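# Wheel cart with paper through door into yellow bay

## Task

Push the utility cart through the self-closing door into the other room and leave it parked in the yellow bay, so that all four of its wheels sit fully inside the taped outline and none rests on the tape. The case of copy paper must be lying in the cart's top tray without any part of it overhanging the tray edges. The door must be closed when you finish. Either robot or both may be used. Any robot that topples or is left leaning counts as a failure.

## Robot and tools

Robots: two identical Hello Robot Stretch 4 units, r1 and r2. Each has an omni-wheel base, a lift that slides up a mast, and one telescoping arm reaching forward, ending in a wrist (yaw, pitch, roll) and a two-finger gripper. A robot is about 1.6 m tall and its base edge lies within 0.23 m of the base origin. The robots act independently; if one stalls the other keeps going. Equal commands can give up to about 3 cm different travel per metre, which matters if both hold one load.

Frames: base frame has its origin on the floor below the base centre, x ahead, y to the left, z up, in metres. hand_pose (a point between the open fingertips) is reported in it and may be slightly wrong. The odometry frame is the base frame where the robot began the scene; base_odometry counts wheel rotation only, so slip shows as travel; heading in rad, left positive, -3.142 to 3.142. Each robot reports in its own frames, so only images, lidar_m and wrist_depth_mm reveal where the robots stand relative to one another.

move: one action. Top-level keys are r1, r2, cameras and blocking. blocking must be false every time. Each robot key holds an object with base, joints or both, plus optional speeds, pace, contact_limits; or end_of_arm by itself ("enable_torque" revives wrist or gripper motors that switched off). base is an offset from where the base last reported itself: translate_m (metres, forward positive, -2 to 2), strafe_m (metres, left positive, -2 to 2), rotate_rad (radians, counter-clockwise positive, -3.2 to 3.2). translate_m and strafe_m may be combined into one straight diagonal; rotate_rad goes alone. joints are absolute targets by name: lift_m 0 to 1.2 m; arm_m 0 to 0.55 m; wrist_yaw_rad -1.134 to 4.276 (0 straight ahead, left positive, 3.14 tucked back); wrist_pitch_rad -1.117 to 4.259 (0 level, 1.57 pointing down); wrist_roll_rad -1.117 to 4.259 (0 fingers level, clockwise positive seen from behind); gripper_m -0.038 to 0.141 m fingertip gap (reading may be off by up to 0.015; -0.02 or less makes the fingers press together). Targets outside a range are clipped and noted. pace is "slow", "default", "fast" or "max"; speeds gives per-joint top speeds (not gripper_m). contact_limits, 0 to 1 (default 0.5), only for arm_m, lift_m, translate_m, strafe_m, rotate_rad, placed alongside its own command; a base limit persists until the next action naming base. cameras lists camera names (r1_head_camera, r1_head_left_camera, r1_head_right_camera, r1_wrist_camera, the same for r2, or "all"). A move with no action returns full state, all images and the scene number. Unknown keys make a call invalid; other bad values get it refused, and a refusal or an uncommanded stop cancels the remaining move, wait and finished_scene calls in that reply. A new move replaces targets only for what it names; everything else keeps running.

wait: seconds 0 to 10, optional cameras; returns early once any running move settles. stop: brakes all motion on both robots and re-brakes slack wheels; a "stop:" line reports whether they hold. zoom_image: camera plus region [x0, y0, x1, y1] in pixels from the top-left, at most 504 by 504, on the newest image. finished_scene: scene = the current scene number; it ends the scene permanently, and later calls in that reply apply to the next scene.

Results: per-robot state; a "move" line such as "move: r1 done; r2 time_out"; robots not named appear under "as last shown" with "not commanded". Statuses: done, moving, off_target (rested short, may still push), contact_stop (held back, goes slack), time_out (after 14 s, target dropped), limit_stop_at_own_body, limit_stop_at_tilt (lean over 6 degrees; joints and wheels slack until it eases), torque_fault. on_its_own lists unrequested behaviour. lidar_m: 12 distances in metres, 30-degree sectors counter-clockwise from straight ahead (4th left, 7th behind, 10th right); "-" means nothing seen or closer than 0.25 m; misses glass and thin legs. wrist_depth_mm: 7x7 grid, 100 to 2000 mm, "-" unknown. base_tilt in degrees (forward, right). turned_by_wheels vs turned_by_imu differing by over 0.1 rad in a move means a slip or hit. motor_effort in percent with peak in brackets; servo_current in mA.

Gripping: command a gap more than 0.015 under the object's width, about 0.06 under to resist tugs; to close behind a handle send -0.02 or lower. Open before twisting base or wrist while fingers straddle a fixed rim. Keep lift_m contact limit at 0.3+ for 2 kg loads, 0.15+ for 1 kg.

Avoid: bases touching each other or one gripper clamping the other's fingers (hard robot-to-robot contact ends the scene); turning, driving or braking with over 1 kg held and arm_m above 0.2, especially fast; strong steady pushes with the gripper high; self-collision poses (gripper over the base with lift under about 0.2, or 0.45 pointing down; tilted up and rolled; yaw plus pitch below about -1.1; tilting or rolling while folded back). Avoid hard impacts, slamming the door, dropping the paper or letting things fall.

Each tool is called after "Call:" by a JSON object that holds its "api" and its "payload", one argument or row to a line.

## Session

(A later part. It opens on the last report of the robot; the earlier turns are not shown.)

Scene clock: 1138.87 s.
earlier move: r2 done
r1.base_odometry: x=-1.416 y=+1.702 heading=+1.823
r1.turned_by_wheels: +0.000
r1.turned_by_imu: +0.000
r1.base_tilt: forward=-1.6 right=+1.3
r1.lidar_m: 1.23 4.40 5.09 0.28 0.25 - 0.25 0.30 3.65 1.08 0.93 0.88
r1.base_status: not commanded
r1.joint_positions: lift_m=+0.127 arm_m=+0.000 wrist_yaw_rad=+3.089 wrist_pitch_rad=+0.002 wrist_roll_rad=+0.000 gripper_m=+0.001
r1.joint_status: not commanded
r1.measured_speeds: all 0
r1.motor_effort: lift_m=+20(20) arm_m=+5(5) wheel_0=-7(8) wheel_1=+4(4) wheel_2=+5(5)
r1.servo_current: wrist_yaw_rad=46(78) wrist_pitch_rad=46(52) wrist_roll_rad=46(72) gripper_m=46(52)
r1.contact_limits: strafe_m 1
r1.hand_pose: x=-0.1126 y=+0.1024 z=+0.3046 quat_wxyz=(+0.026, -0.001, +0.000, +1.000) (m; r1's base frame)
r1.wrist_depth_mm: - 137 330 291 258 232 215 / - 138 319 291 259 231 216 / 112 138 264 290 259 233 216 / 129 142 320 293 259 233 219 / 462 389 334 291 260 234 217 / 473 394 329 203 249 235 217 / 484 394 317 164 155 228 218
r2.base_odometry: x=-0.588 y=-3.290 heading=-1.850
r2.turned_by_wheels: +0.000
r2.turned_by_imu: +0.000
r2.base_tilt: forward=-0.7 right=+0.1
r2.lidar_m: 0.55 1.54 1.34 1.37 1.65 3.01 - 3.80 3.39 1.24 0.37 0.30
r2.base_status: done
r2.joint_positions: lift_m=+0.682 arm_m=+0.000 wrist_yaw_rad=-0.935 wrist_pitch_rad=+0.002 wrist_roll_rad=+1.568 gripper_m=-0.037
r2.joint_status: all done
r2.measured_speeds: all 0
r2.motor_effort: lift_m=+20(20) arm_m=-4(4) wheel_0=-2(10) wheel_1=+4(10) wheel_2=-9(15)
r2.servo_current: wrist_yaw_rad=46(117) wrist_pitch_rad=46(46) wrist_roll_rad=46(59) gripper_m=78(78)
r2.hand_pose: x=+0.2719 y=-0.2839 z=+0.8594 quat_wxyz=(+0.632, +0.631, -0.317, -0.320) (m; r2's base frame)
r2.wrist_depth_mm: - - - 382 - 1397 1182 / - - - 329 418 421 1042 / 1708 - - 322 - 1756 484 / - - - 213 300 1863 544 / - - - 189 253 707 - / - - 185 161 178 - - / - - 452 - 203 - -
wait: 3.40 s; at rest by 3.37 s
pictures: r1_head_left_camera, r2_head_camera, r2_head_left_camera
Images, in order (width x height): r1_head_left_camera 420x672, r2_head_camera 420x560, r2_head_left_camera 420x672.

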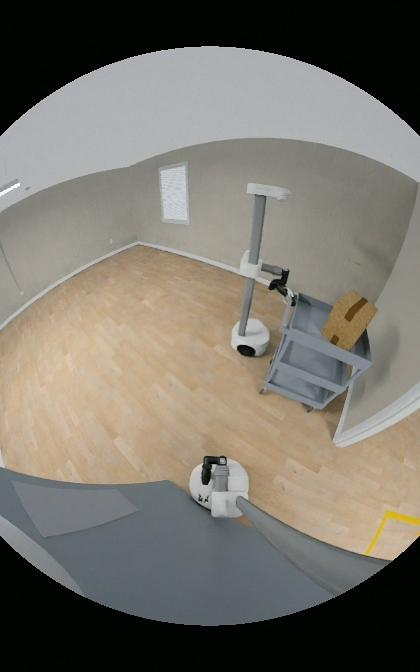

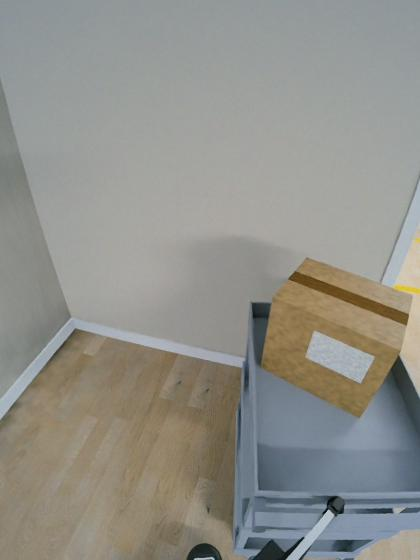

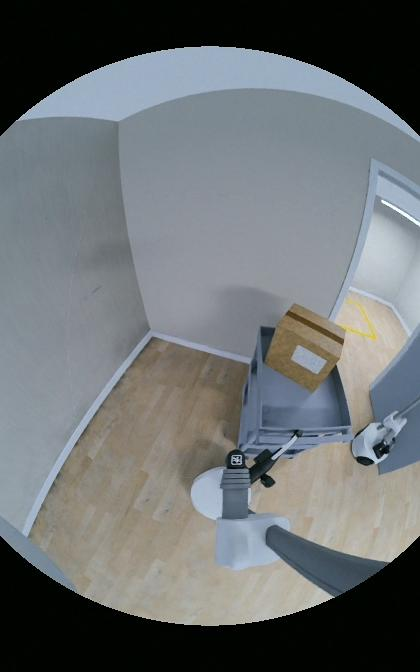

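Call:
{"api": "move", "payload": {
  "r2": {"base": {"translate_m": -0.983, "strafe_m": -0.183}, "joints": {"wrist_yaw_rad": -0.05}, "speeds": {"wrist_yaw_rad": 0.15}, "pace": "slow"},
  "blocking": false
}}

Call:
{"api": "wait", "payload": {
  "seconds": 9.9,
  "cameras": ["r2_head_camera"]
}}

Call:
{"api": "wait", "payload": {
  "seconds": 1.0,
  "cameras": ["r2_head_camera", "r2_head_right_camera"]
}}

Scene clock: 1165.30 s.
move: r2 moving
r1: as last shown
r1.base_tilt: forward=-1.5 right=+1.3
r1.lidar_m: 1.25 4.39 5.09 0.28 0.25 - 0.25 0.29 3.64 1.05 0.94 0.88
r1.servo_current: wrist_yaw_rad=39(59) wrist_pitch_rad=39(52) wrist_roll_rad=46(65) gripper_m=52(52)
r1.contact_limits: strafe_m 1
r1.wrist_depth_mm: - 137 330 290 258 232 216 / - 138 319 290 258 231 216 / 112 138 264 291 259 233 216 / 129 143 320 291 260 234 217 / 459 389 334 293 262 234 217 / 473 394 327 202 249 234 217 / 480 397 317 164 156 227 217
r2.base_odometry: x=-0.587 y=-3.278 heading=-1.851
r2.turned_by_wheels: -0.001
r2.turned_by_imu: +0.000
r2.base_tilt: forward=-0.6 right=+0.1
r2.lidar_m: 0.48 1.55 1.36 1.38 1.66 3.03 - 3.82 3.38 1.25 0.41 0.28
r2.base_status: translate_m moving; strafe_m moving
r2.joint_positions: lift_m=+0.682 arm_m=+0.000 wrist_yaw_rad=-0.882 wrist_pitch_rad=+0.002 wrist_roll_rad=+1.568 gripper_m=-0.037
r2.joint_status: wrist_yaw_rad moving
r2.measured_speeds: translate_m=-0.048 strafe_m=-0.009 rotate_rad=-0.001 lift_m=+0.000 arm_m=+0.000 wrist_yaw_rad=+0.182 wrist_pitch_rad=+0.000 wrist_roll_rad=+0.000
r2.motor_effort: lift_m=+20(20) arm_m=-4(4) wheel_0=-4(5) wheel_1=-8(8) wheel_2=+5(7)
r2.servo_current: wrist_yaw_rad=163(176) wrist_pitch_rad=39(46) wrist_roll_rad=52(52) gripper_m=72(72)
r2.hand_pose: x=+0.2866 y=-0.2782 z=+0.8594 quat_wxyz=(+0.640, +0.639, -0.301, -0.303) (m; r2's base frame)
r2.wrist_depth_mm: - - - 373 - 1499 1182 / - - - 368 410 413 455 / 1576 - - 253 355 1756 488 / - - - 211 293 1921 - / - - - 189 250 741 - / - 473 184 162 178 - - / - - 455 - 200 - -
pictures: none

Scene clock: 1175.20 s.
earlier move: r2 moving
r1.base_odometry: x=-1.416 y=+1.702 heading=+1.823
r1.turned_by_wheels: +0.000
r1.turned_by_imu: -0.001
r1.base_tilt: forward=-1.6 right=+1.3
r1.lidar_m: 1.10 1.39 5.08 0.28 0.25 - 0.25 0.30 3.65 1.06 1.15 2.67
r1.base_status: not commanded
r1.joint_positions: lift_m=+0.127 arm_m=+0.000 wrist_yaw_rad=+3.089 wrist_pitch_rad=+0.002 wrist_roll_rad=+0.000 gripper_m=+0.001
r1.joint_status: not commanded
r1.measured_speeds: all 0
r1.motor_effort: lift_m=+20(20) arm_m=+5(5) wheel_0=-8(8) wheel_1=+4(4) wheel_2=+5(5)
r1.servo_current: wrist_yaw_rad=46(72) wrist_pitch_rad=39(52) wrist_roll_rad=65(78) gripper_m=46(52)
r1.contact_limits: strafe_m 1
r1.hand_pose: x=-0.1126 y=+0.1024 z=+0.3046 quat_wxyz=(+0.026, -0.001, +0.000, +1.000) (m; r1's base frame)
r1.wrist_depth_mm: - 137 327 289 257 232 215 / - 138 320 290 258 233 216 / 112 138 264 291 258 233 216 / 129 142 320 293 259 234 217 / 462 394 336 293 260 234 217 / 477 397 329 203 250 235 218 / 484 397 317 164 155 228 218
r2.base_odometry: x=-0.494 y=-2.312 heading=-1.850
r2.turned_by_wheels: +0.001
r2.turned_by_imu: +0.005
r2.base_tilt: forward=-0.7 right=+0.1
r2.lidar_m: 0.28 0.35 1.84 1.84 2.23 3.62 3.67 3.29 2.92 2.93 1.48 0.52
r2.base_status: translate_m moving; strafe_m moving
r2.joint_positions: lift_m=+0.682 arm_m=+0.000 wrist_yaw_rad=-0.041 wrist_pitch_rad=+0.002 wrist_roll_rad=+1.568 gripper_m=-0.037
r2.joint_status: all done
r2.measured_speeds: translate_m=-0.059 strafe_m=-0.011 rotate_rad=-0.003 lift_m=+0.000 arm_m=+0.000 wrist_yaw_rad=+0.000 wrist_pitch_rad=+0.000 wrist_roll_rad=+0.000
r2.motor_effort: lift_m=+20(20) arm_m=-4(4) wheel_0=+3(10) wheel_1=-4(8) wheel_2=+10(14)
r2.servo_current: wrist_yaw_rad=65(176) wrist_pitch_rad=39(52) wrist_roll_rad=52(65) gripper_m=72(78)
r2.hand_pose: x=+0.4555 y=-0.0992 z=+0.8593 quat_wxyz=(+0.708, +0.706, -0.014, -0.015) (m; r2's base frame)
r2.wrist_depth_mm: - - - - - 1661 1182 / - - - - - 1661 1160 / - - - 334 439 1708 1060 / - - - 247 349 1756 504 / - - - 189 271 1863 564 / - - 187 154 177 654 - / - - 433 - 195 125 -
wait: 9.90 s; no rest
pictures: r2_head_camera
Images, in order (width x height): r2_head_camera 420x560.

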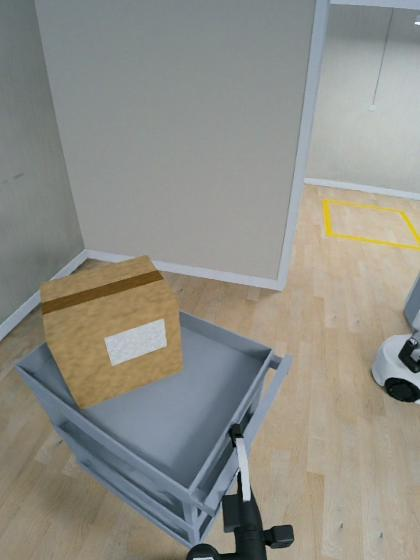

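Scene clock: 1176.07 s.
earlier move: r2 done
r1.base_odometry: x=-1.416 y=+1.702 heading=+1.823
r1.turned_by_wheels: +0.000
r1.turned_by_imu: +0.000
r1.base_tilt: forward=-1.6 right=+1.3
r1.lidar_m: 1.11 1.42 5.08 0.27 0.25 - 0.25 0.27 3.64 1.06 1.14 2.67
r1.base_status: not commanded
r1.joint_positions: lift_m=+0.127 arm_m=+0.000 wrist_yaw_rad=+3.089 wrist_pitch_rad=+0.002 wrist_roll_rad=+0.000 gripper_m=+0.001
r1.joint_status: not commanded
r1.measured_speeds: all 0
r1.motor_effort: lift_m=+20(20) arm_m=+5(5) wheel_0=-7(8) wheel_1=+4(4) wheel_2=+5(5)
r1.servo_current: wrist_yaw_rad=33(72) wrist_pitch_rad=39(52) wrist_roll_rad=46(78) gripper_m=46(52)
r1.contact_limits: strafe_m 1
r1.hand_pose: x=-0.1126 y=+0.1024 z=+0.3046 quat_wxyz=(+0.026, -0.001, +0.000, +1.000) (m; r1's base frame)
r1.wrist_depth_mm: - 137 330 289 258 232 215 / - 138 317 290 259 231 216 / 112 138 264 291 259 232 216 / 129 142 320 293 258 234 216 / 459 392 334 293 262 234 217 / 477 392 329 204 249 235 217 / 484 394 317 164 155 227 218
r2.base_odometry: x=-0.493 y=-2.295 heading=-1.850
r2.turned_by_wheels: +0.000
r2.turned_by_imu: +0.000
r2.base_tilt: forward=-0.7 right=+0.1
r2.lidar_m: 0.29 0.34 1.83 1.84 2.25 3.62 3.66 3.27 2.91 2.94 1.48 0.50
r2.base_status: done
r2.joint_positions: lift_m=+0.682 arm_m=+0.000 wrist_yaw_rad=-0.041 wrist_pitch_rad=+0.002 wrist_roll_rad=+1.568 gripper_m=-0.037
r2.joint_status: all done
r2.measured_speeds: all 0
r2.motor_effort: lift_m=+20(20) arm_m=-3(4) wheel_0=+1(10) wheel_1=-4(8) wheel_2=+10(14)
r2.servo_current: wrist_yaw_rad=59(176) wrist_pitch_rad=39(52) wrist_roll_rad=39(65) gripper_m=65(78)
r2.hand_pose: x=+0.4555 y=-0.0991 z=+0.8594 quat_wxyz=(+0.708, +0.706, -0.013, -0.015) (m; r2's base frame)
r2.wrist_depth_mm: - - - - - 1661 1160 / - - - - - 1708 1160 / - - - 334 442 1756 1060 / - - - 249 370 1708 504 / - - - 190 272 1863 569 / - - 195 154 177 647 - / - - 436 - 196 125 -
wait: 0.87 of 1 s (r2 has come to rest)
pictures: r2_head_camera, r2_head_right_camera
Images, in order (width x height): r2_head_camera 420x560, r2_head_right_camera 420x672.

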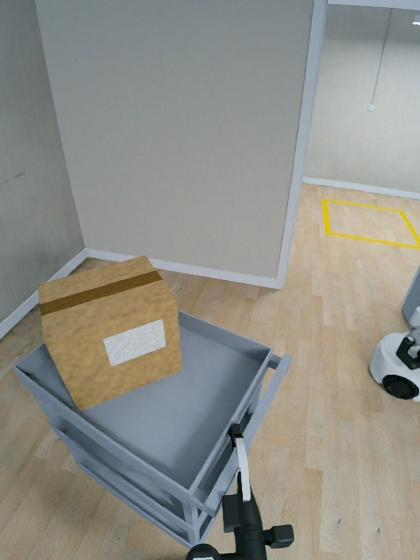

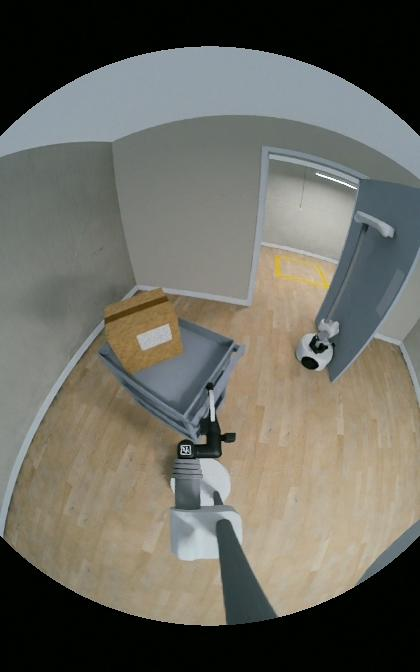

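Call:
{"api": "move", "payload": {
  "r2": {"joints": {"gripper_m": 0.1}},
  "blocking": false
}}

Call:
{"api": "wait", "payload": {
  "seconds": 1.8
}}

Call:
{"api": "move", "payload": {
  "r2": {"base": {"strafe_m": -0.413}, "pace": "default"},
  "blocking": false
}}

Call:
{"api": "wait", "payload": {
  "seconds": 1.2
}}

Call:
{"api": "move", "payload": {
  "r2": {"joints": {"wrist_yaw_rad": 1.05}},
  "blocking": false
}}

Call:
{"api": "wait", "payload": {
  "seconds": 1.2,
  "cameras": ["r2_head_camera", "r2_wrist_camera"]
}}

Scene clock: 1245.67 s.
move: r2 moving
r1: as last shown
r1.base_tilt: forward=-1.5 right=+1.3
r1.lidar_m: 1.11 1.41 5.07 0.28 0.25 - 0.25 0.28 3.66 1.08 1.17 2.67
r1.servo_current: wrist_yaw_rad=46(52) wrist_pitch_rad=46(52) wrist_roll_rad=52(59) gripper_m=46(52)
r1.contact_limits: strafe_m 1
r1.wrist_depth_mm: - 137 330 287 257 232 216 / - 137 319 290 258 232 216 / 112 138 265 291 259 232 216 / 129 143 320 293 260 234 216 / 462 389 336 293 260 234 218 / 480 394 330 202 249 234 218 / 477 397 319 164 156 228 218
r2.base_odometry: x=-0.493 y=-2.295 heading=-1.850
r2.turned_by_wheels: +0.000
r2.turned_by_imu: +0.000
r2.base_tilt: forward=-0.7 right=+0.0
r2.lidar_m: 0.31 0.38 1.85 1.85 2.25 3.62 3.66 3.29 2.90 2.89 1.48 0.54
r2.base_status: not commanded
r2.joint_positions: lift_m=+0.682 arm_m=+0.000 wrist_yaw_rad=-0.041 wrist_pitch_rad=+0.002 wrist_roll_rad=+1.568 gripper_m=-0.012
r2.joint_status: gripper_m moving
r2.measured_speeds: translate_m=+0.000 strafe_m=+0.000 rotate_rad=-0.001 lift_m=+0.000 arm_m=+0.000 wrist_yaw_rad=+0.000 wrist_pitch_rad=+0.000 wrist_roll_rad=+0.000
r2.motor_effort: lift_m=+20(20) arm_m=-4(4) wheel_0=+0(1) wheel_1=-4(4) wheel_2=+9(10)
r2.servo_current: wrist_yaw_rad=65(72) wrist_pitch_rad=39(46) wrist_roll_rad=52(52) gripper_m=72(98)
r2.hand_pose: x=+0.4555 y=-0.0991 z=+0.8594 quat_wxyz=(+0.708, +0.706, -0.013, -0.015) (m; r2's base frame)
r2.wrist_depth_mm: - - - - - 1661 1182 / - - - - - 1618 1182 / - - - 345 - 1756 1060 / - - - 254 377 1708 508 / - - - 200 277 1863 569 / - - - 161 181 647 - / - - 436 - 202 - -
pictures: none

Scene clock: 1247.20 s.
earlier move: r2 done
r1.base_odometry: x=-1.416 y=+1.702 heading=+1.823
r1.turned_by_wheels: +0.000
r1.turned_by_imu: +0.000
r1.base_tilt: forward=-1.6 right=+1.3
r1.lidar_m: 1.08 1.40 5.07 0.26 0.25 - 0.25 0.30 3.64 1.07 1.15 2.67
r1.base_status: not commanded
r1.joint_positions: lift_m=+0.127 arm_m=+0.000 wrist_yaw_rad=+3.089 wrist_pitch_rad=+0.002 wrist_roll_rad=+0.000 gripper_m=+0.001
r1.joint_status: not commanded
r1.measured_speeds: all 0
r1.motor_effort: lift_m=+20(20) arm_m=+5(5) wheel_0=-7(8) wheel_1=+4(4) wheel_2=+5(5)
r1.servo_current: wrist_yaw_rad=46(65) wrist_pitch_rad=46(52) wrist_roll_rad=39(65) gripper_m=46(52)
r1.contact_limits: strafe_m 1
r1.hand_pose: x=-0.1126 y=+0.1024 z=+0.3046 quat_wxyz=(+0.026, -0.001, +0.000, +1.000) (m; r1's base frame)
r1.wrist_depth_mm: - 137 332 290 257 232 216 / - 138 320 290 258 232 217 / 112 138 264 291 258 233 216 / 129 142 319 291 260 232 216 / 459 389 334 291 259 234 218 / 477 392 330 202 249 234 218 / 480 397 317 164 155 227 217
r2.base_odometry: x=-0.493 y=-2.295 heading=-1.850
r2.turned_by_wheels: +0.000
r2.turned_by_imu: +0.000
r2.base_tilt: forward=-0.6 right=+0.0
r2.lidar_m: 0.30 0.38 1.83 1.85 2.23 3.62 3.62 3.24 2.91 2.90 1.49 0.51
r2.base_status: not commanded
r2.joint_positions: lift_m=+0.682 arm_m=+0.000 wrist_yaw_rad=-0.048 wrist_pitch_rad=+0.002 wrist_roll_rad=+1.568 gripper_m=+0.100
r2.joint_status: all done
r2.measured_speeds: all 0
r2.motor_effort: lift_m=+20(20) arm_m=-4(4) wheel_0=+0(1) wheel_1=-4(4) wheel_2=+4(10)
r2.servo_current: wrist_yaw_rad=39(72) wrist_pitch_rad=46(46) wrist_roll_rad=46(59) gripper_m=52(117)
r2.hand_pose: x=+0.4547 y=-0.1013 z=+0.8593 quat_wxyz=(+0.708, +0.706, -0.016, -0.018) (m; r2's base frame)
r2.wrist_depth_mm: - - - - - 1756 1182 / 1863 - - - - 1708 1182 / - - - 430 - 1756 1138 / - - - 340 - 1708 508 / - - - 221 297 1756 554 / - - 193 168 193 634 - / - - - - 214 - -
wait: 1.53 of 1.8 s (r2 has come to rest)
pictures: none

Scene clock: 1247.70 s.
move: r2 moving
r1: as last shown
r1.lidar_m: 1.12 1.39 5.07 0.26 0.25 - 0.25 0.29 3.65 1.07 1.13 2.66
r1.motor_effort: lift_m=+20(20) arm_m=+5(5) wheel_0=-7(7) wheel_1=+4(4) wheel_2=+5(5)
r1.servo_current: wrist_yaw_rad=39(65) wrist_pitch_rad=46(46) wrist_roll_rad=52(65) gripper_m=52(52)
r1.contact_limits: strafe_m 1
r1.wrist_depth_mm: - 137 332 289 257 232 216 / - 138 319 291 259 231 216 / 112 138 264 291 258 232 217 / 129 143 322 293 259 233 217 / 459 392 336 293 262 234 218 / 480 394 330 203 249 235 217 / 484 394 315 164 156 227 218
r2.base_odometry: x=-0.528 y=-2.285 heading=-1.850
r2.turned_by_wheels: +0.000
r2.turned_by_imu: +0.000
r2.base_tilt: forward=-0.7 right=+0.0
r2.lidar_m: 0.27 0.35 1.86 1.88 2.26 3.64 3.65 3.27 2.87 2.88 1.45 0.55
r2.base_status: strafe_m moving
r2.joint_positions: lift_m=+0.682 arm_m=+0.000 wrist_yaw_rad=-0.048 wrist_pitch_rad=+0.002 wrist_roll_rad=+1.568 gripper_m=+0.100
r2.joint_status: not commanded
r2.measured_speeds: translate_m=+0.001 strafe_m=-0.142 rotate_rad=-0.003 lift_m=+0.000 arm_m=+0.000 wrist_yaw_rad=+0.000 wrist_pitch_rad=+0.000 wrist_roll_rad=+0.000
r2.motor_effort: lift_m=+20(20) arm_m=-4(4) wheel_0=+9(12) wheel_1=-10(12) wheel_2=-2(4)
r2.servo_current: wrist_yaw_rad=46(52) wrist_pitch_rad=39(46) wrist_roll_rad=52(59) gripper_m=59(59)
r2.hand_pose: x=+0.4547 y=-0.1013 z=+0.8593 quat_wxyz=(+0.708, +0.706, -0.016, -0.018) (m; r2's base frame)
r2.wrist_depth_mm: - - - - - 1661 1182 / - - - - - 1708 1205 / - - - 436 - 1708 1182 / - - - 399 462 1756 459 / - - - 309 347 1708 535 / - - 193 200 193 615 - / - - - - - - -
pictures: none

Scene clock: 1248.90 s.
earlier move: r2 moving
r1.base_odometry: x=-1.416 y=+1.702 heading=+1.823
r1.turned_by_wheels: +0.000
r1.turned_by_imu: +0.000
r1.base_tilt: forward=-1.6 right=+1.3
r1.lidar_m: 1.10 1.03 5.10 0.25 0.25 - 0.25 0.29 3.65 1.06 1.16 2.67
r1.base_status: not commanded
r1.joint_positions: lift_m=+0.127 arm_m=+0.000 wrist_yaw_rad=+3.089 wrist_pitch_rad=+0.002 wrist_roll_rad=+0.000 gripper_m=+0.001
r1.joint_status: not commanded
r1.measured_speeds: all 0
r1.motor_effort: lift_m=+20(20) arm_m=+5(5) wheel_0=-7(7) wheel_1=+4(4) wheel_2=+5(5)
r1.servo_current: wrist_yaw_rad=39(65) wrist_pitch_rad=46(52) wrist_roll_rad=46(65) gripper_m=46(52)
r1.contact_limits: strafe_m 1
r1.hand_pose: x=-0.1126 y=+0.1024 z=+0.3046 quat_wxyz=(+0.026, -0.001, +0.000, +1.000) (m; r1's base frame)
r1.wrist_depth_mm: - 137 330 289 258 231 215 / - 137 319 291 258 232 216 / 112 138 264 290 259 233 216 / 129 142 319 291 259 233 216 / 459 392 334 291 260 235 218 / 477 392 327 204 249 236 218 / 480 397 317 164 156 227 219
r2.base_odometry: x=-0.819 y=-2.201 heading=-1.850
r2.turned_by_wheels: +0.000
r2.turned_by_imu: +0.000
r2.base_tilt: forward=-0.7 right=+0.1
r2.lidar_m: 0.55 0.42 0.40 2.17 2.61 3.71 3.75 2.90 2.56 2.61 1.32 1.23
r2.base_status: strafe_m moving
r2.joint_positions: lift_m=+0.682 arm_m=+0.000 wrist_yaw_rad=-0.048 wrist_pitch_rad=+0.002 wrist_roll_rad=+1.568 gripper_m=+0.100
r2.joint_status: not commanded
r2.measured_speeds: translate_m=+0.000 strafe_m=-0.211 rotate_rad=-0.001 lift_m=+0.000 arm_m=+0.000 wrist_yaw_rad=+0.000 wrist_pitch_rad=+0.000 wrist_roll_rad=+0.000
r2.motor_effort: lift_m=+20(20) arm_m=-4(4) wheel_0=+5(13) wheel_1=-3(13) wheel_2=+0(4)
r2.servo_current: wrist_yaw_rad=46(59) wrist_pitch_rad=46(46) wrist_roll_rad=46(59) gripper_m=46(59)
r2.hand_pose: x=+0.4547 y=-0.1013 z=+0.8593 quat_wxyz=(+0.708, +0.706, -0.016, -0.018) (m; r2's base frame)
r2.wrist_depth_mm: - - - - - 1661 1160 / 1708 - - - - 1661 1182 / - - - - - 1708 1182 / - - - - - 1708 1205 / - - - - - 1756 1205 / - - 193 - 194 1537 1205 / - - - - - 1863 1182
wait: 1.20 s; no rest
pictures: none

Scene clock: 1249.40 s.
earlier move: r2 moving
move: r2 moving
r1: as last shown
r1.lidar_m: 1.08 1.12 5.09 0.27 0.25 - 0.25 0.30 3.64 1.06 1.15 2.68
r1.motor_effort: lift_m=+20(20) arm_m=+5(5) wheel_0=-7(8) wheel_1=+4(4) wheel_2=+5(5)
r1.servo_current: wrist_yaw_rad=46(59) wrist_pitch_rad=33(46) wrist_roll_rad=39(65) gripper_m=46(59)
r1.contact_limits: strafe_m 1
r1.wrist_depth_mm: - 137 330 289 258 231 216 / - 138 319 290 259 232 216 / 112 138 263 291 259 233 216 / 129 143 319 293 260 235 217 / 459 392 334 290 259 234 218 / 473 394 329 202 250 233 218 / 480 397 317 163 155 228 219
r2.base_odometry: x=-0.883 y=-2.183 heading=-1.850
r2.turned_by_wheels: +0.000
r2.turned_by_imu: +0.000
r2.base_tilt: forward=-0.6 right=+0.1
r2.lidar_m: 0.66 0.46 0.47 2.24 2.65 3.76 3.76 2.85 2.51 2.52 1.27 1.20
r2.base_status: strafe_m moving
r2.joint_positions: lift_m=+0.682 arm_m=+0.000 wrist_yaw_rad=+0.513 wrist_pitch_rad=+0.002 wrist_roll_rad=+1.568 gripper_m=+0.100
r2.joint_status: wrist_yaw_rad moving
r2.measured_speeds: translate_m=+0.000 strafe_m=-0.067 rotate_rad=+0.003 lift_m=+0.000 arm_m=+0.000 wrist_yaw_rad=+1.736 wrist_pitch_rad=+0.000 wrist_roll_rad=+0.000
r2.motor_effort: lift_m=+20(20) arm_m=-4(4) wheel_0=+4(6) wheel_1=-1(4) wheel_2=+0(2)
r2.servo_current: wrist_yaw_rad=111(150) wrist_pitch_rad=39(46) wrist_roll_rad=46(52) gripper_m=46(59)
r2.hand_pose: x=+0.4651 y=+0.0652 z=+0.8593 quat_wxyz=(+0.685, +0.683, +0.180, +0.179) (m; r2's base frame)
r2.wrist_depth_mm: - - - - - 1576 1138 / - - - - - 1708 1182 / - - - - - 1756 1182 / - - - - - 1708 1205 / - - - 473 - 1708 496 / - - 193 455 193 683 459 / - - 768 - - - -
pictures: none

Scene clock: 1250.17 s.
earlier move: r2 done
r1.base_odometry: x=-1.416 y=+1.702 heading=+1.823
r1.turned_by_wheels: +0.000
r1.turned_by_imu: +0.000
r1.base_tilt: forward=-1.5 right=+1.3
r1.lidar_m: 1.10 1.13 5.09 0.25 0.25 - 0.25 0.28 3.65 1.06 1.14 2.68
r1.base_status: not commanded
r1.joint_positions: lift_m=+0.127 arm_m=+0.000 wrist_yaw_rad=+3.089 wrist_pitch_rad=+0.002 wrist_roll_rad=+0.000 gripper_m=+0.001
r1.joint_status: not commanded
r1.measured_speeds: all 0
r1.motor_effort: lift_m=+20(20) arm_m=+5(5) wheel_0=-7(8) wheel_1=+4(4) wheel_2=+5(5)
r1.servo_current: wrist_yaw_rad=52(65) wrist_pitch_rad=46(46) wrist_roll_rad=46(65) gripper_m=52(59)
r1.contact_limits: strafe_m 1
r1.hand_pose: x=-0.1126 y=+0.1024 z=+0.3046 quat_wxyz=(+0.026, -0.001, +0.000, +1.000) (m; r1's base frame)
r1.wrist_depth_mm: - 137 332 289 258 231 216 / - 137 319 289 259 233 216 / 112 138 264 290 259 233 216 / 129 143 320 291 259 234 217 / 462 392 336 293 262 234 218 / 469 392 329 202 250 234 218 / 480 394 317 164 156 228 217
r2.base_odometry: x=-0.890 y=-2.181 heading=-1.850
r2.turned_by_wheels: +0.000
r2.turned_by_imu: +0.000
r2.base_tilt: forward=-0.7 right=+0.1
r2.lidar_m: 0.65 0.48 0.44 2.24 2.67 3.76 3.76 2.81 2.52 2.54 1.24 1.22
r2.base_status: done
r2.joint_positions: lift_m=+0.682 arm_m=+0.000 wrist_yaw_rad=+1.047 wrist_pitch_rad=+0.002 wrist_roll_rad=+1.568 gripper_m=+0.100
r2.joint_status: all done
r2.measured_speeds: all 0
r2.motor_effort: lift_m=+20(20) arm_m=-4(4) wheel_0=+2(6) wheel_1=-2(4) wheel_2=+0(2)
r2.servo_current: wrist_yaw_rad=46(150) wrist_pitch_rad=46(46) wrist_roll_rad=39(52) gripper_m=46(59)
r2.hand_pose: x=+0.3908 y=+0.2060 z=+0.8593 quat_wxyz=(+0.614, +0.611, +0.354, +0.353) (m; r2's base frame)
r2.wrist_depth_mm: - - - 366 - 1708 - / - - - 368 - 820 - / - - 621 373 - - - / - - 640 375 976 - - / - - 715 377 379 - - / - - 193 319 195 - - / - - - - - 1397 473
wait: 0.77 of 1.2 s (r2 has come to rest)
pictures: r2_head_camera, r2_wrist_camera
Images, in order (width x height): r2_head_camera 420x560, r2_wrist_camera 616x392.

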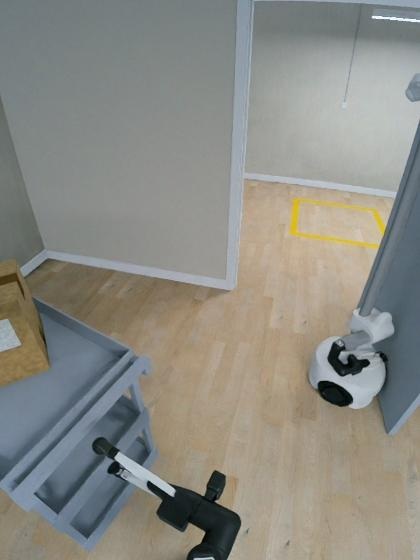

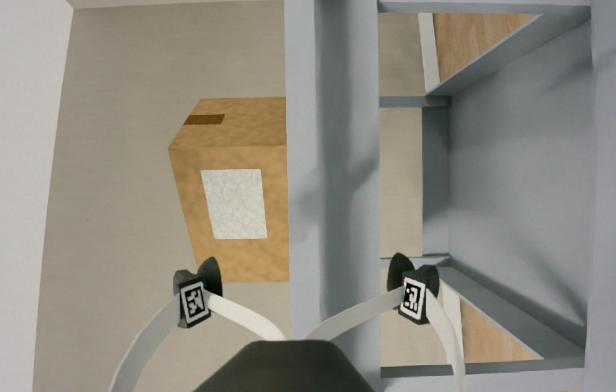

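Call:
{"api": "move", "payload": {
  "r2": {"base": {"translate_m": 0.0875, "strafe_m": 0.1515}, "pace": "slow", "contact_limits": {"translate_m": 0.3}},
  "blocking": false
}}

Call:
{"api": "wait", "payload": {
  "seconds": 2.3
}}

Call:
{"api": "move", "payload": {
  "r2": {"joints": {"gripper_m": -0.038}},
  "blocking": false,
  "cameras": ["r2_wrist_camera"]
}}

Call:
{"api": "wait", "payload": {
  "seconds": 2.2,
  "cameras": ["r2_wrist_camera", "r2_head_left_camera"]
}}

Scene clock: 1287.83 s.
move: r2 moving
r1: as last shown
r1.lidar_m: 1.07 1.14 5.07 0.27 0.25 - 0.25 0.29 3.65 1.07 1.15 2.68
r1.servo_current: wrist_yaw_rad=52(65) wrist_pitch_rad=46(52) wrist_roll_rad=59(59) gripper_m=46(52)
r1.contact_limits: strafe_m 1
r1.wrist_depth_mm: - 137 332 289 257 233 215 / - 138 317 289 257 233 218 / 112 138 264 293 258 233 216 / 129 142 320 293 259 234 217 / 459 392 334 293 260 235 217 / 477 394 329 204 248 236 217 / 480 394 319 164 156 228 217
r2.base_odometry: x=-0.881 y=-2.190 heading=-1.851
r2.turned_by_wheels: +0.000
r2.turned_by_imu: +0.000
r2.base_tilt: forward=-0.6 right=+0.1
r2.lidar_m: 0.65 0.47 0.45 2.20 2.64 3.72 3.79 2.84 2.53 2.53 1.23 1.22
r2.base_status: translate_m moving; strafe_m moving
r2.joint_positions: lift_m=+0.682 arm_m=+0.000 wrist_yaw_rad=+1.047 wrist_pitch_rad=+0.002 wrist_roll_rad=+1.568 gripper_m=+0.100
r2.joint_status: not commanded
r2.measured_speeds: translate_m=+0.024 strafe_m=+0.042 rotate_rad=+0.001 lift_m=+0.000 arm_m=+0.000 wrist_yaw_rad=+0.000 wrist_pitch_rad=+0.000 wrist_roll_rad=+0.000
r2.motor_effort: lift_m=+20(20) arm_m=-4(4) wheel_0=-6(6) wheel_1=+7(8) wheel_2=-8(9)
r2.servo_current: wrist_yaw_rad=46(52) wrist_pitch_rad=46(52) wrist_roll_rad=52(59) gripper_m=52(52)
r2.contact_limits: translate_m 0.3
r2.hand_pose: x=+0.3908 y=+0.2060 z=+0.8593 quat_wxyz=(+0.614, +0.611, +0.354, +0.353) (m; r2's base frame)
r2.wrist_depth_mm: - - - 357 379 1708 - / - - - 357 - 809 - / - - 603 362 960 - - / - - 627 366 960 - - / - - 699 368 368 - - / - - 192 309 193 - - / - - - - - 1756 477
pictures: none

Scene clock: 1290.13 s.
earlier move: r2 moving
r1.base_odometry: x=-1.416 y=+1.702 heading=+1.823
r1.turned_by_wheels: +0.000
r1.turned_by_imu: +0.000
r1.base_tilt: forward=-1.6 right=+1.3
r1.lidar_m: 1.09 1.20 5.08 0.25 0.25 - 0.25 0.31 3.65 1.08 1.14 1.57
r1.base_status: not commanded
r1.joint_positions: lift_m=+0.127 arm_m=+0.000 wrist_yaw_rad=+3.089 wrist_pitch_rad=+0.002 wrist_roll_rad=+0.000 gripper_m=+0.001
r1.joint_status: not commanded
r1.measured_speeds: all 0
r1.motor_effort: lift_m=+20(20) arm_m=+5(5) wheel_0=-8(8) wheel_1=+4(4) wheel_2=+5(5)
r1.servo_current: wrist_yaw_rad=46(65) wrist_pitch_rad=39(52) wrist_roll_rad=46(72) gripper_m=52(59)
r1.contact_limits: strafe_m 1
r1.hand_pose: x=-0.1126 y=+0.1024 z=+0.3046 quat_wxyz=(+0.026, -0.001, +0.000, +1.000) (m; r1's base frame)
r1.wrist_depth_mm: - 137 330 290 258 232 216 / - 138 319 289 260 233 216 / 112 138 264 293 257 232 216 / 129 143 320 291 259 234 217 / 462 392 334 293 259 234 217 / 477 394 327 202 249 234 218 / 480 394 319 164 156 228 218
r2.base_odometry: x=-0.768 y=-2.307 heading=-1.851
r2.turned_by_wheels: +0.000
r2.turned_by_imu: +0.000
r2.base_tilt: forward=-0.7 right=+0.1
r2.lidar_m: 0.46 0.32 0.33 2.07 2.51 3.80 3.81 3.01 2.69 2.69 1.24 1.25
r2.base_status: translate_m moving; strafe_m moving
r2.joint_positions: lift_m=+0.682 arm_m=+0.000 wrist_yaw_rad=+1.047 wrist_pitch_rad=+0.002 wrist_roll_rad=+1.569 gripper_m=+0.100
r2.joint_status: not commanded
r2.measured_speeds: all 0
r2.motor_effort: lift_m=+20(20) arm_m=-3(4) wheel_0=-3(11) wheel_1=+5(9) wheel_2=-7(13)
r2.servo_current: wrist_yaw_rad=59(59) wrist_pitch_rad=46(52) wrist_roll_rad=52(59) gripper_m=52(59)
r2.contact_limits: translate_m 0.3
r2.hand_pose: x=+0.3908 y=+0.2060 z=+0.8593 quat_wxyz=(+0.613, +0.611, +0.354, +0.353) (m; r2's base frame)
r2.wrist_depth_mm: - - - 179 236 1808 - / - - 609 180 238 820 - / - - 473 181 240 842 - / - - 512 182 243 842 - / - - 554 183 243 831 - / - - 190 185 191 - - / - - - - - 1808 484
wait: 2.30 s; no rest
pictures: none

Scene clock: 1290.63 s.
earlier move: r2 done
move: r2 moving
r1: as last shown
r1.lidar_m: 1.08 1.20 5.08 0.26 0.25 - 0.25 0.30 3.65 1.05 1.15 1.60
r1.motor_effort: lift_m=+20(20) arm_m=+5(5) wheel_0=-7(8) wheel_1=+4(4) wheel_2=+5(5)
r1.servo_current: wrist_yaw_rad=52(52) wrist_pitch_rad=46(46) wrist_roll_rad=59(59) gripper_m=46(52)
r1.contact_limits: strafe_m 1
r1.wrist_depth_mm: - 137 330 290 258 232 215 / - 137 317 290 260 233 216 / 112 138 265 291 258 233 216 / 129 143 320 294 259 234 218 / 459 392 334 291 259 235 218 / 480 392 327 203 250 235 218 / 480 394 317 164 156 228 219
r2.base_odometry: x=-0.768 y=-2.307 heading=-1.851
r2.turned_by_wheels: +0.000
r2.turned_by_imu: +0.000
r2.base_tilt: forward=-0.7 right=+0.1
r2.lidar_m: 0.48 0.34 0.34 2.07 2.46 3.78 3.81 3.03 2.69 2.70 1.23 1.25
r2.base_status: done
r2.joint_positions: lift_m=+0.682 arm_m=+0.000 wrist_yaw_rad=+1.047 wrist_pitch_rad=+0.002 wrist_roll_rad=+1.569 gripper_m=+0.083
r2.joint_status: gripper_m moving
r2.measured_speeds: all 0
r2.motor_effort: lift_m=+20(20) arm_m=-4(4) wheel_0=-5(5) wheel_1=+4(4) wheel_2=-6(6)
r2.servo_current: wrist_yaw_rad=46(65) wrist_pitch_rad=39(46) wrist_roll_rad=46(59) gripper_m=137(137)
r2.contact_limits: translate_m 0.3
r2.hand_pose: x=+0.3908 y=+0.2060 z=+0.8593 quat_wxyz=(+0.613, +0.611, +0.354, +0.353) (m; r2's base frame)
r2.wrist_depth_mm: - - - 179 238 1756 - / - - 615 180 239 820 - / - 496 473 181 241 831 - / - - 508 183 244 854 - / - - 554 184 244 854 - / - - 194 185 191 - - / - - - - - - 488
pictures: r2_wrist_camera
Images, in order (width x height): r2_wrist_camera 616x392.

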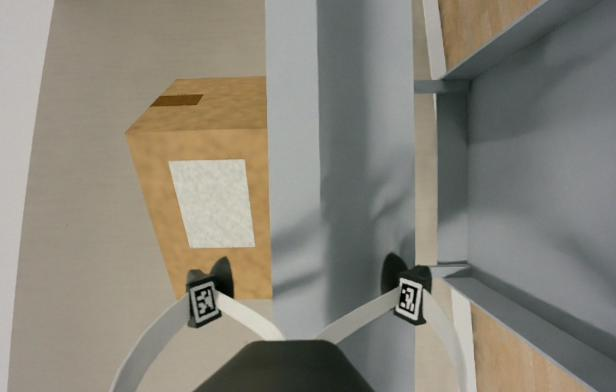

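Scene clock: 1292.17 s.
earlier move: r2 done
r1.base_odometry: x=-1.416 y=+1.702 heading=+1.823
r1.turned_by_wheels: +0.000
r1.turned_by_imu: +0.000
r1.base_tilt: forward=-1.6 right=+1.3
r1.lidar_m: 1.09 1.17 5.07 0.26 0.25 - 0.25 0.30 3.64 1.08 1.14 1.57
r1.base_status: not commanded
r1.joint_positions: lift_m=+0.127 arm_m=+0.000 wrist_yaw_rad=+3.089 wrist_pitch_rad=+0.002 wrist_roll_rad=+0.000 gripper_m=+0.001
r1.joint_status: not commanded
r1.measured_speeds: all 0
r1.motor_effort: lift_m=+20(20) arm_m=+5(5) wheel_0=-7(8) wheel_1=+4(4) wheel_2=+5(5)
r1.servo_current: wrist_yaw_rad=52(72) wrist_pitch_rad=39(52) wrist_roll_rad=65(65) gripper_m=46(59)
r1.contact_limits: strafe_m 1
r1.hand_pose: x=-0.1126 y=+0.1024 z=+0.3046 quat_wxyz=(+0.026, -0.001, +0.000, +1.000) (m; r1's base frame)
r1.wrist_depth_mm: - 137 330 290 258 232 214 / - 137 319 290 258 233 216 / 112 138 264 291 259 233 217 / 129 142 320 293 259 235 217 / 462 389 334 293 259 233 217 / 477 394 329 202 249 234 218 / 484 394 319 164 155 227 218
r2.base_odometry: x=-0.768 y=-2.307 heading=-1.850
r2.turned_by_wheels: +0.001
r2.turned_by_imu: +0.001
r2.base_tilt: forward=-0.7 right=+0.1
r2.lidar_m: 0.46 0.33 0.33 2.06 2.49 3.79 3.80 3.05 2.65 2.70 1.26 1.23
r2.base_status: done
r2.joint_positions: lift_m=+0.682 arm_m=+0.000 wrist_yaw_rad=+1.050 wrist_pitch_rad=+0.005 wrist_roll_rad=+1.569 gripper_m=-0.036
r2.joint_status: all done
r2.measured_speeds: all 0
r2.motor_effort: lift_m=+20(20) arm_m=-4(4) wheel_0=+0(5) wheel_1=+1(4) wheel_2=+0(6)
r2.servo_current: wrist_yaw_rad=39(65) wrist_pitch_rad=39(52) wrist_roll_rad=52(65) gripper_m=124(312)
r2.contact_limits: translate_m 0.3
r2.hand_pose: x=+0.3903 y=+0.2066 z=+0.8585 quat_wxyz=(+0.614, +0.610, +0.356, +0.353) (m; r2's base frame)
r2.wrist_depth_mm: - - - 162 220 1708 - / - - 544 164 224 809 - / - 469 455 166 224 820 - / - 521 508 167 228 820 - / - - 569 169 231 842 - / - - 183 170 177 544 - / - - - - - 1576 469
wait: 1.53 of 2.2 s (r2 has come to rest)
pictures: r2_head_left_camera, r2_wrist_camera
Images, in order (width x height): r2_head_left_camera 420x672, r2_wrist_camera 616x392.

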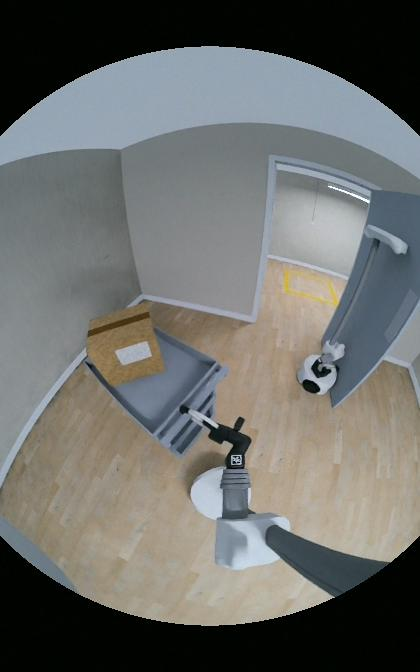

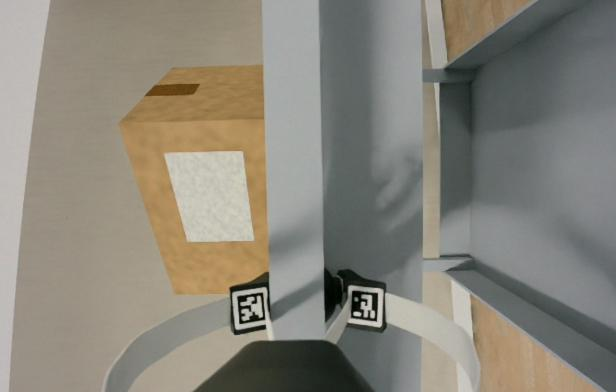

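Call:
{"api": "move", "payload": {
  "r2": {"base": {"translate_m": -0.437, "strafe_m": -0.764}, "pace": "slow"},
  "blocking": false
}}

Call:
{"api": "wait", "payload": {
  "seconds": 9.4,
  "cameras": ["r2_wrist_camera", "r2_head_left_camera", "r2_head_camera"]
}}

Scene clock: 1297.93 s.
move: r2 moving
r1: as last shown
r1.lidar_m: 1.10 1.20 5.10 0.27 0.25 - 0.25 0.31 3.65 1.04 1.17 1.59
r1.motor_effort: lift_m=+20(20) arm_m=+4(5) wheel_0=-7(8) wheel_1=+4(4) wheel_2=+5(5)
r1.servo_current: wrist_yaw_rad=52(65) wrist_pitch_rad=33(46) wrist_roll_rad=39(59) gripper_m=46(52)
r1.contact_limits: strafe_m 1
r1.wrist_depth_mm: - 137 329 289 258 232 215 / - 137 319 290 258 233 216 / 112 138 264 291 259 233 216 / 129 142 319 291 260 233 218 / 462 394 332 291 260 235 217 / 477 394 329 203 249 235 218 / 480 394 315 164 156 228 219
r2.base_odometry: x=-0.777 y=-2.298 heading=-1.849
r2.turned_by_wheels: +0.001
r2.turned_by_imu: +0.001
r2.base_tilt: forward=-0.6 right=+0.0
r2.lidar_m: 0.45 0.31 0.33 2.09 2.53 3.77 3.81 2.99 2.66 2.69 1.25 1.24
r2.base_status: translate_m moving; strafe_m moving
r2.joint_positions: lift_m=+0.682 arm_m=+0.000 wrist_yaw_rad=+1.050 wrist_pitch_rad=+0.005 wrist_roll_rad=+1.569 gripper_m=-0.036
r2.joint_status: not commanded
r2.measured_speeds: translate_m=-0.023 strafe_m=-0.041 rotate_rad=-0.001 lift_m=+0.000 arm_m=+0.000 wrist_yaw_rad=+0.000 wrist_pitch_rad=+0.000 wrist_roll_rad=+0.000
r2.motor_effort: lift_m=+20(20) arm_m=-4(4) wheel_0=+9(13) wheel_1=-9(10) wheel_2=+10(12)
r2.servo_current: wrist_yaw_rad=39(59) wrist_pitch_rad=39(46) wrist_roll_rad=46(52) gripper_m=117(124)
r2.hand_pose: x=+0.3902 y=+0.2067 z=+0.8585 quat_wxyz=(+0.613, +0.610, +0.356, +0.353) (m; r2's base frame)
r2.wrist_depth_mm: - - - 162 220 1661 - / - - 549 164 223 820 - / - 469 452 165 224 820 - / - - 504 167 228 820 - / - - 559 170 230 831 - / - - 183 171 177 544 - / - - - - - 1618 466
pictures: none

Scene clock: 1307.33 s.
earlier move: r2 moving
r1.base_odometry: x=-1.416 y=+1.702 heading=+1.823
r1.turned_by_wheels: +0.000
r1.turned_by_imu: -0.001
r1.base_tilt: forward=-1.5 right=+1.3
r1.lidar_m: 2.88 1.00 1.07 0.26 0.25 - 0.25 0.29 3.66 1.07 1.14 2.67
r1.base_status: not commanded
r1.joint_positions: lift_m=+0.127 arm_m=+0.000 wrist_yaw_rad=+3.089 wrist_pitch_rad=+0.002 wrist_roll_rad=+0.000 gripper_m=+0.001
r1.joint_status: not commanded
r1.measured_speeds: all 0
r1.motor_effort: lift_m=+20(20) arm_m=+5(5) wheel_0=-7(8) wheel_1=+4(4) wheel_2=+5(5)
r1.servo_current: wrist_yaw_rad=59(78) wrist_pitch_rad=39(59) wrist_roll_rad=52(72) gripper_m=46(59)
r1.contact_limits: strafe_m 1
r1.hand_pose: x=-0.1126 y=+0.1024 z=+0.3046 quat_wxyz=(+0.026, -0.001, +0.000, +1.000) (m; r1's base frame)
r1.wrist_depth_mm: - 137 329 289 259 232 214 / - 138 320 290 259 232 216 / 112 138 264 291 258 233 216 / 129 143 319 291 260 234 216 / 462 394 334 293 260 233 219 / 477 392 329 203 249 235 218 / 480 397 315 163 154 229 218
r2.base_odometry: x=-1.383 y=-1.677 heading=-1.849
r2.turned_by_wheels: +0.000
r2.turned_by_imu: +0.005
r2.base_tilt: forward=-0.7 right=+0.0
r2.lidar_m: 1.30 0.25 0.25 0.35 3.52 3.62 3.44 2.07 1.83 1.86 2.20 1.16
r2.base_status: translate_m moving; strafe_m moving
r2.joint_positions: lift_m=+0.682 arm_m=+0.000 wrist_yaw_rad=+1.059 wrist_pitch_rad=+0.005 wrist_roll_rad=+1.569 gripper_m=-0.037
r2.joint_status: not commanded
r2.measured_speeds: all 0
r2.motor_effort: lift_m=+20(20) arm_m=-4(4) wheel_0=+11(17) wheel_1=-3(11) wheel_2=+7(12)
r2.servo_current: wrist_yaw_rad=59(72) wrist_pitch_rad=46(52) wrist_roll_rad=33(59) gripper_m=111(124)
r2.hand_pose: x=+0.3883 y=+0.2086 z=+0.8585 quat_wxyz=(+0.612, +0.609, +0.359, +0.356) (m; r2's base frame)
r2.wrist_depth_mm: - - - - - 1708 1138 / - - - - - 1661 1182 / - - - 399 439 1397 445 / - - - 301 359 1708 488 / - - - 186 266 1863 554 / - - 186 156 178 627 - / - - 427 - 193 - -
wait: 9.40 s; no rest
pictures: r2_head_camera, r2_head_left_camera, r2_wrist_camera
Images, in order (width x height): r2_head_camera 420x560, r2_head_left_camera 420x672, r2_wrist_camera 616x392.

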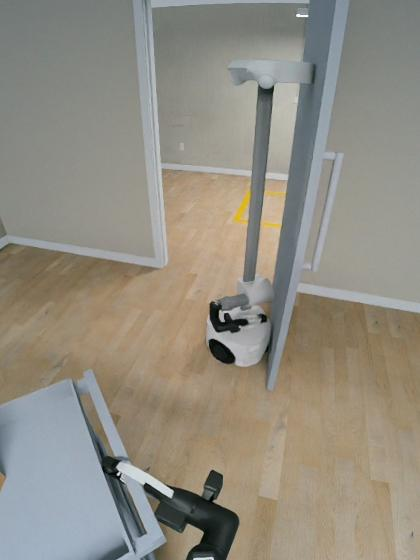

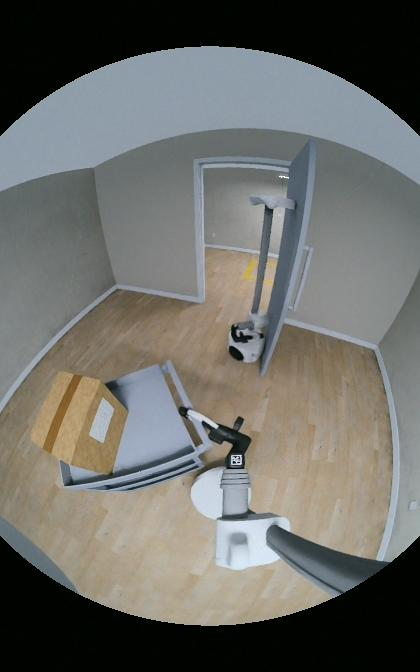

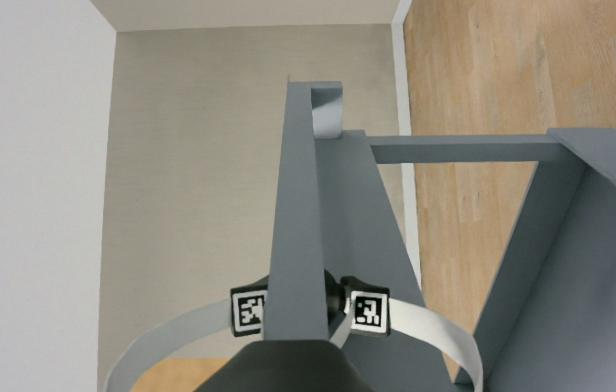

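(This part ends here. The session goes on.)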